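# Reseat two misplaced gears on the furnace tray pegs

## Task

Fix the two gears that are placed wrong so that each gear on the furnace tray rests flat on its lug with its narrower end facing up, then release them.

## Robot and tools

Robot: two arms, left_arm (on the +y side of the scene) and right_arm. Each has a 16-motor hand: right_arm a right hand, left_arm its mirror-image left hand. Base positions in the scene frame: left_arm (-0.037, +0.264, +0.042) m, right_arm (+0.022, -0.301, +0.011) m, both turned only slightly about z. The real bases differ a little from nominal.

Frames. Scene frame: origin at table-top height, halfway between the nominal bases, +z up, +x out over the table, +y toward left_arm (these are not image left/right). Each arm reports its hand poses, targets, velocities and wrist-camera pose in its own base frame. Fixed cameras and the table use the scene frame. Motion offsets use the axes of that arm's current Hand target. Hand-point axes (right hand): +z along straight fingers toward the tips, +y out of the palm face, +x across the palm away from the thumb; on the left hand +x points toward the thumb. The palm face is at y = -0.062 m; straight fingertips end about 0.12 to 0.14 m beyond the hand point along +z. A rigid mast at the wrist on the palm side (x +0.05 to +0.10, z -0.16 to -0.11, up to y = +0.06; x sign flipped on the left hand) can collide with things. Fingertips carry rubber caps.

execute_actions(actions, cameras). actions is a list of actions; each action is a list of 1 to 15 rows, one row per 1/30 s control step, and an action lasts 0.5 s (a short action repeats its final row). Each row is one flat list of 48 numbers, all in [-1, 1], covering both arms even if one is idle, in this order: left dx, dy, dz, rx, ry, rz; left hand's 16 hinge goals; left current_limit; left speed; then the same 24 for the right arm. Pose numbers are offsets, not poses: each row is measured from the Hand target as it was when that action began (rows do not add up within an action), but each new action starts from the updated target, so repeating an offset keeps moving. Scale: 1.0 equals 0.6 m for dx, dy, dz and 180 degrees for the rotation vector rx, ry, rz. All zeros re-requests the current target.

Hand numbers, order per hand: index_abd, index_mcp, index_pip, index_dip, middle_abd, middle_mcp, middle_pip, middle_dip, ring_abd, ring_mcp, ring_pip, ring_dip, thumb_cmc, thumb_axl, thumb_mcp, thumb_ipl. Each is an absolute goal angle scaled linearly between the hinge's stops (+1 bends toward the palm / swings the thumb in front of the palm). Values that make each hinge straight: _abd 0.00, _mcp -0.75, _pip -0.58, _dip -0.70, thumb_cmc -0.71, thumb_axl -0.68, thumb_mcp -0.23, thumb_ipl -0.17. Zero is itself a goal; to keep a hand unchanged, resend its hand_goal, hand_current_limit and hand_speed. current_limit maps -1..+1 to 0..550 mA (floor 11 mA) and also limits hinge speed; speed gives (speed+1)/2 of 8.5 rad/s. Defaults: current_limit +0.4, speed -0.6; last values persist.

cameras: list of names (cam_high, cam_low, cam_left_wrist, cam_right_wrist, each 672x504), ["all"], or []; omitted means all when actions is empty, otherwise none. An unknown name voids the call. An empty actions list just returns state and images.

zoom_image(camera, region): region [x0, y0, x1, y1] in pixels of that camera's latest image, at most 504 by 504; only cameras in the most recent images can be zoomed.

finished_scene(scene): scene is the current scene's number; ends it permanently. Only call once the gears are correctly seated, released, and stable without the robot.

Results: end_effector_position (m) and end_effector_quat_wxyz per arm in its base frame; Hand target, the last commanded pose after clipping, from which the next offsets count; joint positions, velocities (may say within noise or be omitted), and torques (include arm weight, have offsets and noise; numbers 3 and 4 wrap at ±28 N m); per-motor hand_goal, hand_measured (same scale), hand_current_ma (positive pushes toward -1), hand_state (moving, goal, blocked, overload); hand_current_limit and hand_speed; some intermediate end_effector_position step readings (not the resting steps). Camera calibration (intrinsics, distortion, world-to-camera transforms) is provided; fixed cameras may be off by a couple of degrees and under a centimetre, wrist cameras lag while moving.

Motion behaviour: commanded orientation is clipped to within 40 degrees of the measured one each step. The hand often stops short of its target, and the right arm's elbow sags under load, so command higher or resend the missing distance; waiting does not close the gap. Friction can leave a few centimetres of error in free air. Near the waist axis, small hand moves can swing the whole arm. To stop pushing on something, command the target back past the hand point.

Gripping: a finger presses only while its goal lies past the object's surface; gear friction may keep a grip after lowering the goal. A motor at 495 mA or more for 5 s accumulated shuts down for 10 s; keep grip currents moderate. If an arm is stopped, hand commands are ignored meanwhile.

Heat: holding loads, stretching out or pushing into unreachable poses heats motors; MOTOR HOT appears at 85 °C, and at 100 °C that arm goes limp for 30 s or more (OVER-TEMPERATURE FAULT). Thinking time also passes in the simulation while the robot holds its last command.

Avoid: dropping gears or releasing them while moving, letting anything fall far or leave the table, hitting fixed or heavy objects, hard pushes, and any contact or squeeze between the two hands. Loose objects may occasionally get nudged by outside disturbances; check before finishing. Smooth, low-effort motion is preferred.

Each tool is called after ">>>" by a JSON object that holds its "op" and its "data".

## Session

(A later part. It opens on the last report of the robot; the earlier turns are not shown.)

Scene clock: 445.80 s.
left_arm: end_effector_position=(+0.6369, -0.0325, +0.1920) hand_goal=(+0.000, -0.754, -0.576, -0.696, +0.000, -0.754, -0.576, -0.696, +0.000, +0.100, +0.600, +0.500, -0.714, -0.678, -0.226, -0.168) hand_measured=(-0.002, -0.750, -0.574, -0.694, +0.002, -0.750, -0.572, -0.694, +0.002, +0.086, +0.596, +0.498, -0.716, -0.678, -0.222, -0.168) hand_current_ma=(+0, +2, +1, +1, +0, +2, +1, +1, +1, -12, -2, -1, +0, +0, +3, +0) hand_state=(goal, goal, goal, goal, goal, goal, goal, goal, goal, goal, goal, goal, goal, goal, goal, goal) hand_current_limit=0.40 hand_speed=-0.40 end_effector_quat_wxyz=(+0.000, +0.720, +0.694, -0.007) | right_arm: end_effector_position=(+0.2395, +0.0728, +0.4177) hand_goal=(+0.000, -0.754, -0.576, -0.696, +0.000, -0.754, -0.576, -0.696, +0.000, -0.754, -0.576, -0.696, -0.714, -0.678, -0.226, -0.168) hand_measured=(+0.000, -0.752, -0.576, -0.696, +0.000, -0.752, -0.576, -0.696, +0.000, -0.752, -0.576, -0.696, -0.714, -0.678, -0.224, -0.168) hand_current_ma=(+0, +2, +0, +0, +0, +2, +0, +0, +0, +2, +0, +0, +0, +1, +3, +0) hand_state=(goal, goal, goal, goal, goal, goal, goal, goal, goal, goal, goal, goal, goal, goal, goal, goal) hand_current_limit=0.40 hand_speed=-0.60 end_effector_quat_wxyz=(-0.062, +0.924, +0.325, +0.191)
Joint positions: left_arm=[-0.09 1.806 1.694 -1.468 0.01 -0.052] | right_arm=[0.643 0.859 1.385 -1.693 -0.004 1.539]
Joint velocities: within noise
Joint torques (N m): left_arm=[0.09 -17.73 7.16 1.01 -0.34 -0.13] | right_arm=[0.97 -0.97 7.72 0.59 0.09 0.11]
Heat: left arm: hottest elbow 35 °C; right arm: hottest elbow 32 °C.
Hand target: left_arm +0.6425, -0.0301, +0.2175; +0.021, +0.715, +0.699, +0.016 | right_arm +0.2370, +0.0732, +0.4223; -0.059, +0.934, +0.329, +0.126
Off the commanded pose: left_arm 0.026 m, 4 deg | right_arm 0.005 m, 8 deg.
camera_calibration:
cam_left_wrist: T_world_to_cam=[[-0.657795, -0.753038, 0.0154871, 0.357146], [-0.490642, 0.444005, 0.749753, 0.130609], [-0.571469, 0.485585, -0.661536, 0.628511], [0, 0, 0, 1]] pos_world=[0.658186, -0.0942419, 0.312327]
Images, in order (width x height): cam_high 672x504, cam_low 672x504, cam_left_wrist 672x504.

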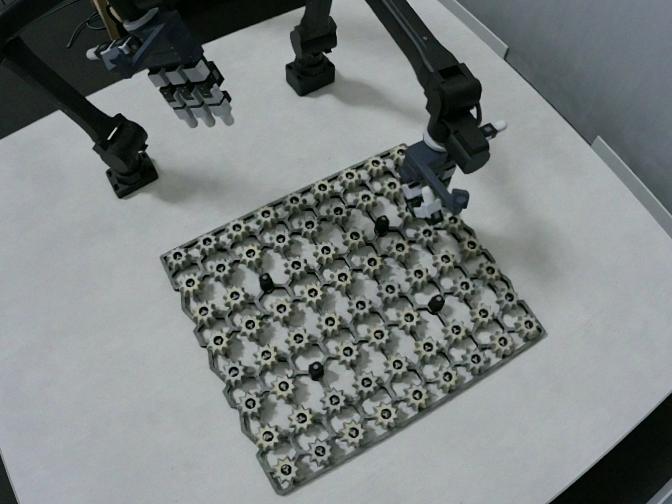

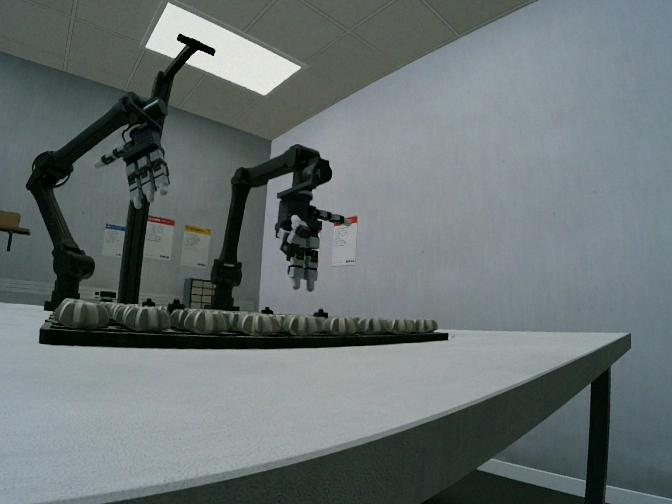

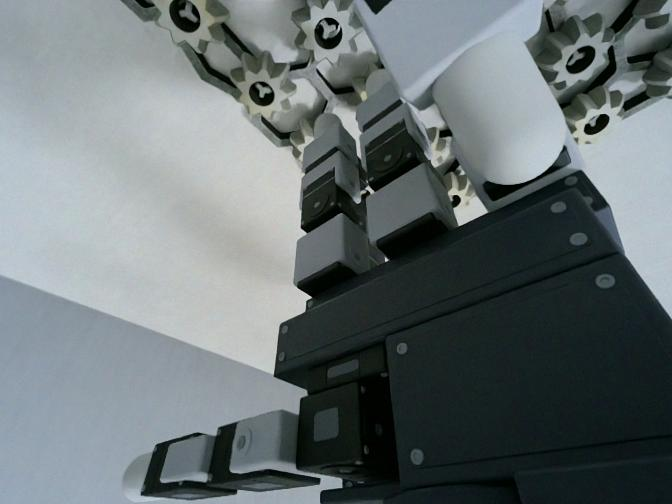

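>>> {"op": "execute_actions", "data": {"actions": [[[-0.04,0,0,0,0,0,0,-0.754,-0.576,-0.696,0,-0.754,-0.576,-0.696,0,0.1,0.6,0.5,-0.714,-0.678,-0.226,-0.168,0.4,-0.4,0,0,0,0,0,0,0,-0.754,-0.576,-0.696,0,-0.754,-0.576,-0.696,0,-0.754,-0.576,-0.696,-0.714,-0.678,-0.226,-0.168,0.4,-0.6]],[[-0.04,0,0,0,0,0,0,-0.754,-0.576,-0.696,0,-0.754,-0.576,-0.696,0,0.1,0.6,0.5,-0.714,-0.678,-0.226,-0.168,0.4,-0.4,0,0,0,0,0,0,0,-0.754,-0.576,-0.696,0,-0.754,-0.576,-0.696,0,-0.754,-0.576,-0.696,-0.714,-0.678,-0.226,-0.168,0.4,-0.6]]], "cameras": ["cam_left_wrist", "cam_high"]}}

>>> {"op": "zoom_image", "data": {"camera": "cam_left_wrist", "region": [200, 0, 380, 160]}}

Scene clock: 449.33 s.
left_arm: end_effector_position=(+0.6304, -0.0798, +0.1921) hand_goal=(+0.000, -0.754, -0.576, -0.696, +0.000, -0.754, -0.576, -0.696, +0.000, +0.100, +0.600, +0.500, -0.714, -0.678, -0.226, -0.168) hand_measured=(-0.002, -0.750, -0.574, -0.694, +0.002, -0.750, -0.572, -0.694, +0.002, +0.086, +0.596, +0.498, -0.716, -0.678, -0.222, -0.168) hand_current_ma=(+0, +2, +1, +1, +0, +2, +1, +1, +1, -12, -2, -1, +0, +0, +3, +0) hand_state=(goal, goal, goal, goal, goal, goal, goal, goal, goal, goal, goal, goal, goal, goal, goal, goal) hand_current_limit=0.40 hand_speed=-0.40 end_effector_quat_wxyz=(-0.002, +0.721, +0.693, -0.005) | right_arm: end_effector_position=(+0.2395, +0.0728, +0.4177) hand_goal=(+0.000, -0.754, -0.576, -0.696, +0.000, -0.754, -0.576, -0.696, +0.000, -0.754, -0.576, -0.696, -0.714, -0.678, -0.226, -0.168) hand_measured=(+0.000, -0.752, -0.576, -0.696, +0.000, -0.752, -0.576, -0.696, +0.000, -0.752, -0.576, -0.696, -0.714, -0.678, -0.224, -0.168) hand_current_ma=(+0, +2, +0, +0, +0, +2, +0, +0, +0, +2, +0, +0, +0, +1, +3, +0) hand_state=(goal, goal, goal, goal, goal, goal, goal, goal, goal, goal, goal, goal, goal, goal, goal, goal) hand_current_limit=0.40 hand_speed=-0.60 end_effector_quat_wxyz=(-0.062, +0.924, +0.325, +0.191)
Joint positions: left_arm=[-0.177 1.806 1.694 -1.468 0.006 -0.138] | right_arm=[0.643 0.859 1.385 -1.693 -0.004 1.539]
Joint torques (N m): left_arm=[-0.26 -16.44 8.62 0.72 -0.35 -0.14] | right_arm=[0.97 -0.85 7.76 0.62 0.08 0.11]
Heat: left arm: hottest elbow 35 °C; right arm: hottest elbow 32 °C.
Hand target: left_arm +0.6414, -0.0781, +0.2178; +0.021, +0.715, +0.699, +0.016 | right_arm +0.2370, +0.0732, +0.4223; -0.059, +0.934, +0.329, +0.126
Off the commanded pose: left_arm 0.028 m, 4 deg | right_arm 0.005 m, 8 deg.
joint sent to its limit (right arm) — joint 4 (wrist pitch), lower limit. The joint targets are off in position and orientation.
Step readings (end_effector_position of left_arm | right_arm):
0: (+0.6369, -0.0325, +0.1920) | (+0.2395, +0.0728, +0.4177)
1: (+0.6369, -0.0325, +0.1920) | (+0.2395, +0.0728, +0.4177)
2: (+0.6368, -0.0324, +0.1920) | (+0.2395, +0.0728, +0.4177)
4: (+0.6366, -0.0333, +0.1920) | (+0.2395, +0.0728, +0.4177)
8: (+0.6358, -0.0412, +0.1921) | (+0.2395, +0.0728, +0.4177)
15: (+0.6341, -0.0582, +0.1920) | (+0.2395, +0.0728, +0.4177)
16: (+0.6340, -0.0591, +0.1920) | (+0.2395, +0.0728, +0.4177)
17: (+0.6338, -0.0598, +0.1920) | (+0.2395, +0.0728, +0.4177)
19: (+0.6335, -0.0600, +0.1920) | (+0.2395, +0.0728, +0.4177)
23: (+0.6326, -0.0648, +0.1921) | (+0.2395, +0.0728, +0.4177)
30: (+0.6305, -0.0802, +0.1921) | (+0.2395, +0.0728, +0.4177)
camera_calibration:
cam_left_wrist: T_world_to_cam=[[-0.658995, -0.75206, 0.0114518, 0.318851], [-0.489971, 0.44079, 0.752085, 0.1472], [-0.570661, 0.490009, -0.658966, 0.647224], [0, 0, 0, 1]] pos_world=[0.65159, -0.142235, 0.31214]
Images, in order (width x height): cam_high 672x504, cam_left_wrist 672x504.

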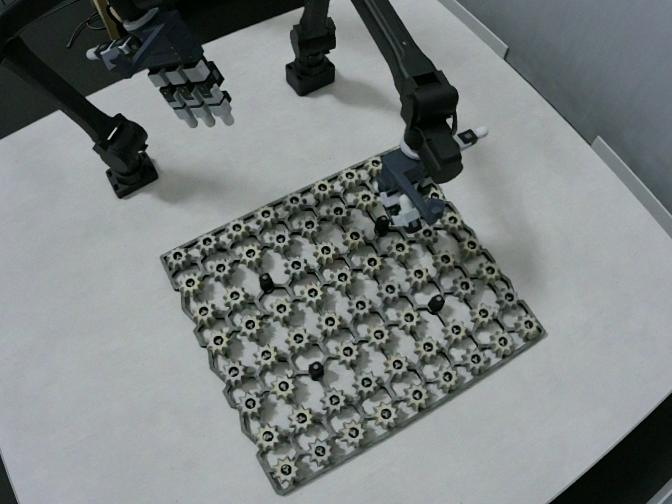

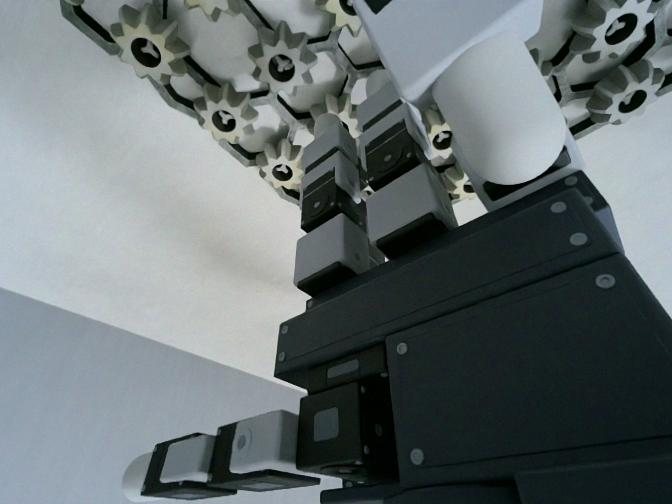

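Scaled by 2.800 from the camera's 672x504 image, which has a finer 960x720 frame.

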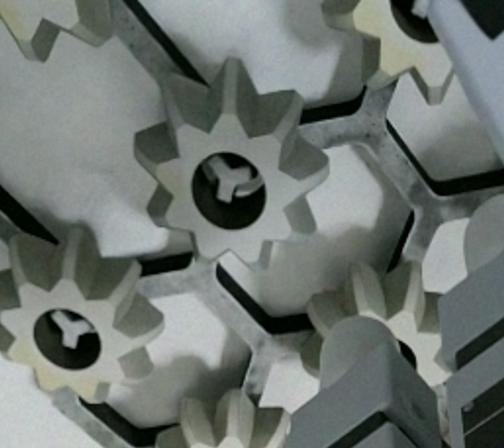

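>>> {"op": "zoom_image", "data": {"camera": "cam_left_wrist", "region": [241, 15, 331, 115]}}

>>> {"op": "zoom_image", "data": {"camera": "cam_left_wrist", "region": [180, 70, 270, 170]}}

>>> {"op": "zoom_image", "data": {"camera": "cam_left_wrist", "region": [100, 0, 200, 100]}}

Scaled by 5.040 from the camera's 672x504 image, which has a finer 960x720 frame.

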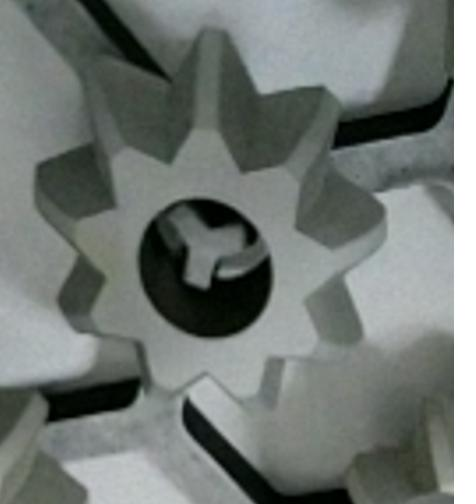

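Scaled by 5.040 from the camera's 672x504 image, which has a finer 960x720 frame.

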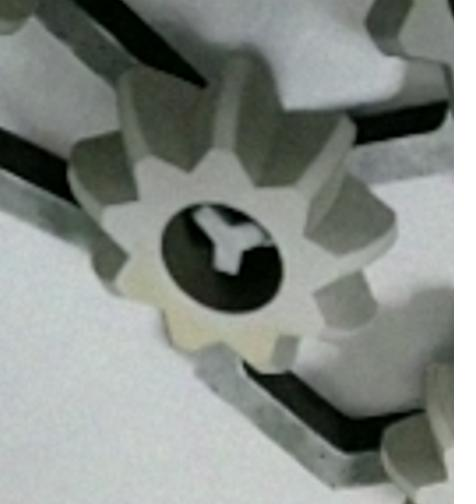

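Scaled by 5.040 from the camera's 672x504 image, which has a finer 960x720 frame.

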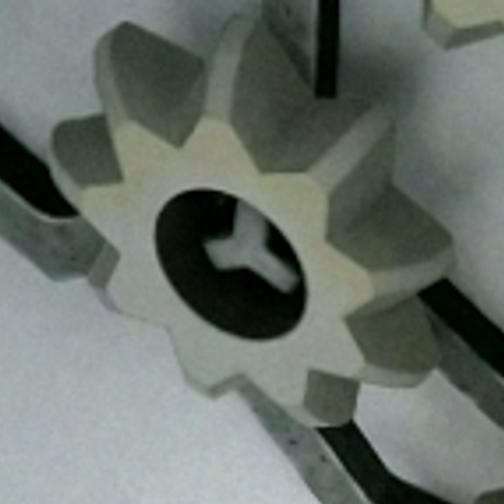

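>>> {"op": "execute_actions", "data": {"actions": [[[0.03,0,-0.05,0,0,0,0,-0.754,-0.576,-0.696,0,-0.754,-0.576,-0.696,0,0.1,0.6,0.5,-0.714,-0.678,-0.226,-0.168,0.4,-0.6,0,0,0,0,0,0,0,-0.754,-0.576,-0.696,0,-0.754,-0.576,-0.696,0,-0.754,-0.576,-0.696,-0.714,-0.678,-0.226,-0.168,0.4,-0.6]],[[0.07,-0.02,-0.05,0,0,0,0,-0.754,-0.576,-0.696,0,-0.754,-0.576,-0.696,0,0.1,0.6,0.5,-0.714,-0.678,-0.226,-0.168,0.4,-0.6,0,0,0,0,0,0,0,-0.754,-0.576,-0.696,0,-0.754,-0.576,-0.696,0,-0.754,-0.576,-0.696,-0.714,-0.678,-0.226,-0.168,0.4,-0.6]],[[0.09,-0.03,-0.03,0,0,0,0,-0.754,-0.576,-0.696,0,-0.754,-0.576,-0.696,0,0.1,0.6,0.5,-0.714,-0.678,-0.226,-0.168,0.4,-0.6,0,0,0,0,0,0,0,-0.754,-0.576,-0.696,0,-0.754,-0.576,-0.696,0,-0.754,-0.576,-0.696,-0.714,-0.678,-0.226,-0.168,0.4,-0.6]],[[0.1,-0.04,-0.02,0,0,0,0,-0.754,-0.576,-0.696,0,-0.754,-0.576,-0.696,0,0.1,0.6,0.5,-0.714,-0.678,-0.226,-0.168,0.4,-0.6,0,0,0,0,0,0,0,-0.754,-0.576,-0.696,0,-0.754,-0.576,-0.696,0,-0.754,-0.576,-0.696,-0.714,-0.678,-0.226,-0.168,0.4,-0.6]],[[0.1,-0.05,0,0,0,0,0,-0.754,-0.576,-0.696,0,-0.754,-0.576,-0.696,0,0.1,0.6,0.5,-0.714,-0.678,-0.226,-0.168,0.4,-0.6,0,0,0,0,0,0,0,-0.754,-0.576,-0.696,0,-0.754,-0.576,-0.696,0,-0.754,-0.576,-0.696,-0.714,-0.678,-0.226,-0.168,0.4,-0.6]],[[0.1,-0.05,0,0,0,0,0,-0.754,-0.576,-0.696,0,-0.754,-0.576,-0.696,0,0.1,0.6,0.5,-0.714,-0.678,-0.226,-0.168,0.4,-0.6,0,0,0,0,0,0,0,-0.754,-0.576,-0.696,0,-0.754,-0.576,-0.696,0,-0.754,-0.576,-0.696,-0.714,-0.678,-0.226,-0.168,0.4,-0.6]],[[0.07,-0.03,0,0,0,0,0,-0.754,-0.576,-0.696,0,-0.754,-0.576,-0.696,0,0.1,0.6,0.5,-0.714,-0.678,-0.226,-0.168,0.4,-0.6,0,0,0,0,0,0,0,-0.754,-0.576,-0.696,0,-0.754,-0.576,-0.696,0,-0.754,-0.576,-0.696,-0.714,-0.678,-0.226,-0.168,0.4,-0.6]]], "cameras": ["cam_high"]}}

>>> {"op": "zoom_image", "data": {"camera": "cam_high", "region": [280, 130, 480, 280]}}

>>> {"op": "zoom_image", "data": {"camera": "cam_high", "region": [150, 150, 350, 310]}}

>>> {"op": "zoom_image", "data": {"camera": "cam_high", "region": [180, 290, 380, 500]}}

>>> {"op": "zoom_image", "data": {"camera": "cam_high", "region": [370, 220, 570, 410]}}

Scene clock: 454.57 s.
left_arm: end_effector_position=(+0.5061, +0.2625, +0.2782) hand_goal=(+0.000, -0.754, -0.576, -0.696, +0.000, -0.754, -0.576, -0.696, +0.000, +0.100, +0.600, +0.500, -0.714, -0.678, -0.226, -0.168) hand_measured=(+0.000, -0.752, -0.574, -0.694, +0.000, -0.752, -0.574, -0.694, +0.002, +0.088, +0.596, +0.498, -0.714, -0.678, -0.222, -0.168) hand_current_ma=(+0, +1, +1, +1, +0, +1, +1, +1, +0, -10, -2, -1, +0, +0, +3, +0) hand_state=(goal, goal, goal, goal, goal, goal, goal, goal, goal, goal, goal, goal, goal, goal, goal, goal) hand_current_limit=0.40 hand_speed=-0.60 end_effector_quat_wxyz=(+0.011, +0.709, +0.705, -0.006) | right_arm: end_effector_position=(+0.2395, +0.0728, +0.4177) hand_goal=(+0.000, -0.754, -0.576, -0.696, +0.000, -0.754, -0.576, -0.696, +0.000, -0.754, -0.576, -0.696, -0.714, -0.678, -0.226, -0.168) hand_measured=(+0.000, -0.752, -0.576, -0.696, +0.000, -0.752, -0.576, -0.696, +0.000, -0.752, -0.576, -0.696, -0.714, -0.678, -0.224, -0.168) hand_current_ma=(+0, +2, +0, +0, +0, +2, +0, +0, +0, +2, +0, +0, +0, +1, +3, +0) hand_state=(goal, goal, goal, goal, goal, goal, goal, goal, goal, goal, goal, goal, goal, goal, goal, goal) hand_current_limit=0.40 hand_speed=-0.60 end_effector_quat_wxyz=(-0.062, +0.924, +0.325, +0.191)
Joint positions: left_arm=[0.528 1.611 1.662 -1.629 0.024 0.534] | right_arm=[0.643 0.859 1.385 -1.693 -0.004 1.539]
Joint torques (N m): left_arm=[-1.2 -13.51 8.31 0.61 -0.02 0.06] | right_arm=[1.14 -0.85 7.72 0.61 0.09 0.12]
Heat: left arm: hottest elbow 35 °C; right arm: hottest elbow 32 °C.
Hand target: left_arm +0.5129, +0.2615, +0.2987; +0.021, +0.715, +0.699, +0.016 | right_arm +0.2370, +0.0732, +0.4223; -0.059, +0.934, +0.329, +0.126
Off the commanded pose: left_arm 0.022 m, 3 deg | right_arm 0.005 m, 8 deg.
joint sent to its limit (right arm) — joint 4 (wrist pitch), lower limit. The joint targets are off in position and orientation.
Step readings (end_effector_position of left_arm | right_arm):
0: (+0.6304, -0.0798, +0.1921) | (+0.2395, +0.0728, +0.4177)
1: (+0.6304, -0.0798, +0.1921) | (+0.2395, +0.0728, +0.4177)
2: (+0.6304, -0.0798, +0.1921) | (+0.2395, +0.0728, +0.4177)
4: (+0.6276, -0.0783, +0.1917) | (+0.2395, +0.0728, +0.4177)
8: (+0.6245, -0.0709, +0.1934) | (+0.2395, +0.0728, +0.4177)
15: (+0.6263, -0.0574, +0.2035) | (+0.2395, +0.0728, +0.4177)
16: (+0.6268, -0.0569, +0.2041) | (+0.2395, +0.0728, +0.4177)
17: (+0.6261, -0.0562, +0.2048) | (+0.2395, +0.0728, +0.4177)
19: (+0.6221, -0.0533, +0.2082) | (+0.2395, +0.0728, +0.4177)
23: (+0.6159, -0.0343, +0.2211) | (+0.2395, +0.0728, +0.4177)
30: (+0.6166, -0.0068, +0.2421) | (+0.2395, +0.0728, +0.4177)
31: (+0.6166, -0.0060, +0.2421) | (+0.2395, +0.0728, +0.4177)
32: (+0.6164, -0.0081, +0.2419) | (+0.2395, +0.0728, +0.4177)
34: (+0.6143, -0.0085, +0.2427) | (+0.2395, +0.0728, +0.4177)
38: (+0.6098, +0.0143, +0.2517) | (+0.2395, +0.0728, +0.4177)
45: (+0.6030, +0.0508, +0.2655) | (+0.2395, +0.0728, +0.4177)
46: (+0.6031, +0.0506, +0.2655) | (+0.2395, +0.0728, +0.4177)
47: (+0.6031, +0.0483, +0.2653) | (+0.2395, +0.0728, +0.4177)
49: (+0.6023, +0.0475, +0.2656) | (+0.2395, +0.0728, +0.4177)
53: (+0.5948, +0.0744, +0.2736) | (+0.2395, +0.0728, +0.4177)
60: (+0.5840, +0.1131, +0.2864) | (+0.2395, +0.0728, +0.4177)
61: (+0.5844, +0.1127, +0.2856) | (+0.2395, +0.0728, +0.4177)
62: (+0.5843, +0.1104, +0.2857) | (+0.2395, +0.0728, +0.4177)
64: (+0.5806, +0.1081, +0.2820) | (+0.2395, +0.0728, +0.4177)
68: (+0.5665, +0.1357, +0.2769) | (+0.2395, +0.0728, +0.4177)
75: (+0.5537, +0.1733, +0.2815) | (+0.2395, +0.0728, +0.4177)
76: (+0.5539, +0.1726, +0.2815) | (+0.2395, +0.0728, +0.4177)
77: (+0.5540, +0.1704, +0.2816) | (+0.2395, +0.0728, +0.4177)
79: (+0.5515, +0.1688, +0.2801) | (+0.2395, +0.0728, +0.4177)
83: (+0.5372, +0.1972, +0.2779) | (+0.2395, +0.0728, +0.4177)
90: (+0.5221, +0.2330, +0.2778) | (+0.2395, +0.0728, +0.4177)
91: (+0.5227, +0.2316, +0.2779) | (+0.2395, +0.0728, +0.4177)
92: (+0.5234, +0.2299, +0.2779) | (+0.2395, +0.0728, +0.4177)
94: (+0.5242, +0.2272, +0.2782) | (+0.2395, +0.0728, +0.4177)
98: (+0.5163, +0.2435, +0.2783) | (+0.2395, +0.0728, +0.4177)
105: (+0.5032, +0.2682, +0.2782) | (+0.2395, +0.0728, +0.4177)
Images, in order (width x height): cam_high 672x504.

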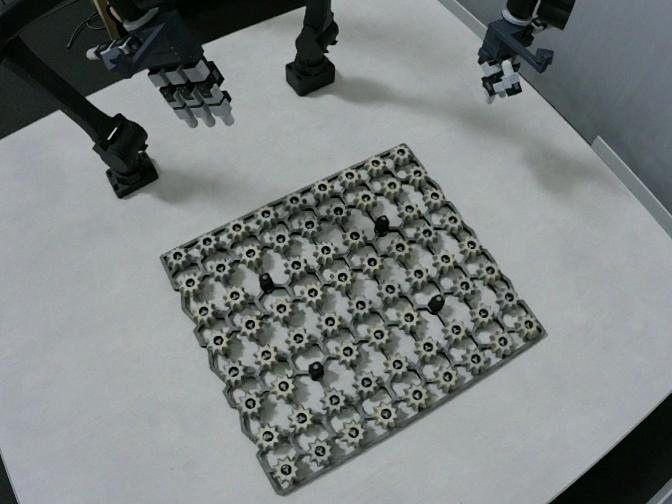

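Scaled by 2.520 from the camera's 672x504 image, which has a finer 960x720 frame.

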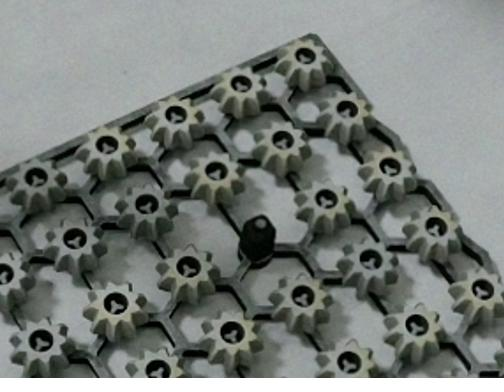

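Scaled by 2.520 from the camera's 672x504 image, which has a finer 960x720 frame.

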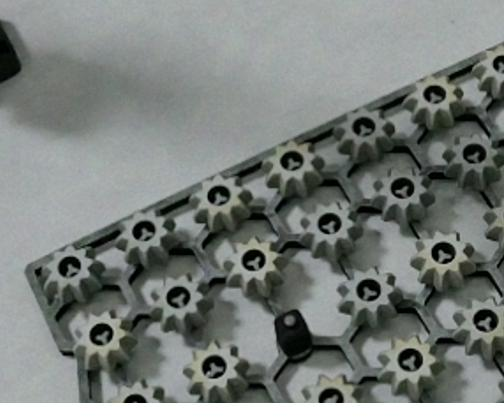

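Scaled by 2.400 from the camera's 672x504 image, which has a finer 960x720 frame.

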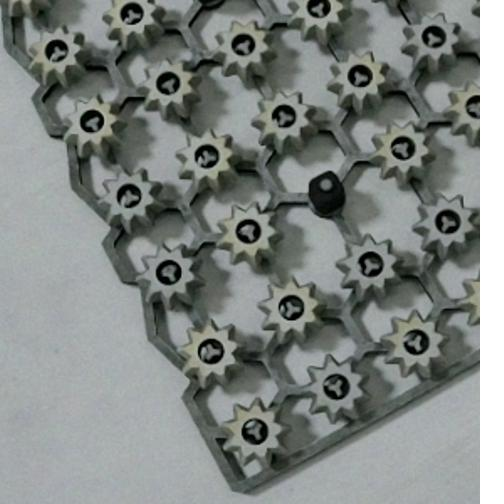

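Scaled by 2.520 from the camera's 672x504 image, which has a finer 960x720 frame.

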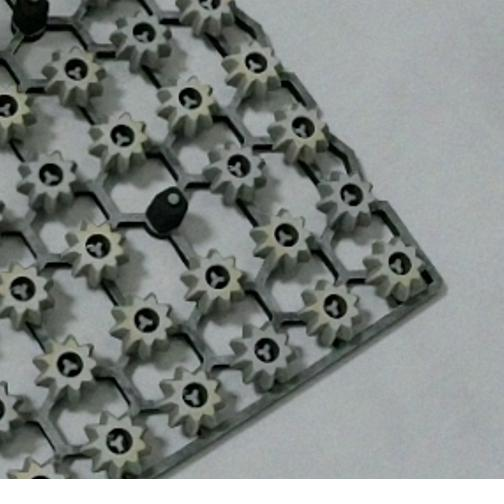

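>>> {"op": "zoom_image", "data": {"camera": "cam_high", "region": [390, 190, 470, 270]}}

>>> {"op": "zoom_image", "data": {"camera": "cam_high", "region": [310, 145, 390, 225]}}

Scaled by 6.300 from the camera's 672x504 image, which has a finer 960x720 frame.

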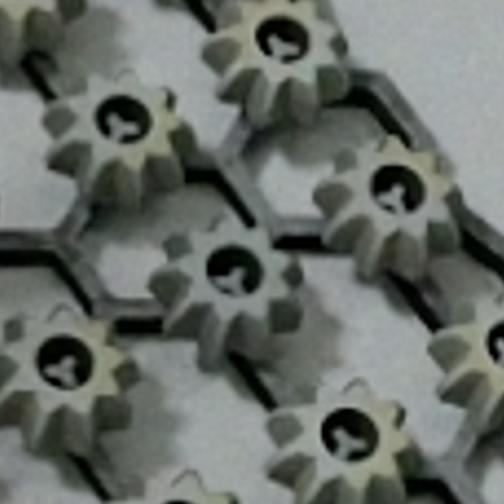

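Scaled by 6.300 from the camera's 672x504 image, which has a finer 960x720 frame.

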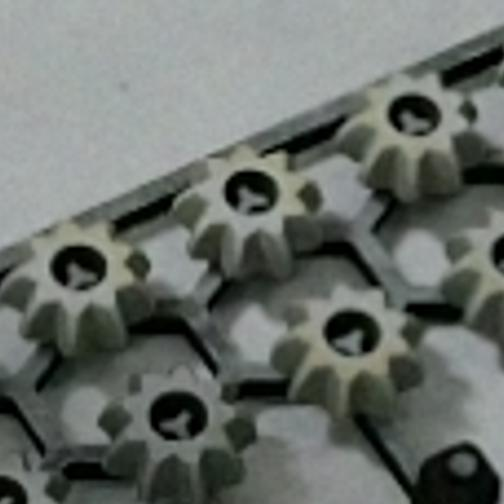

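>>> {"op": "finished_scene", "data": {"scene": 1}}

The scene is finished: the task was done.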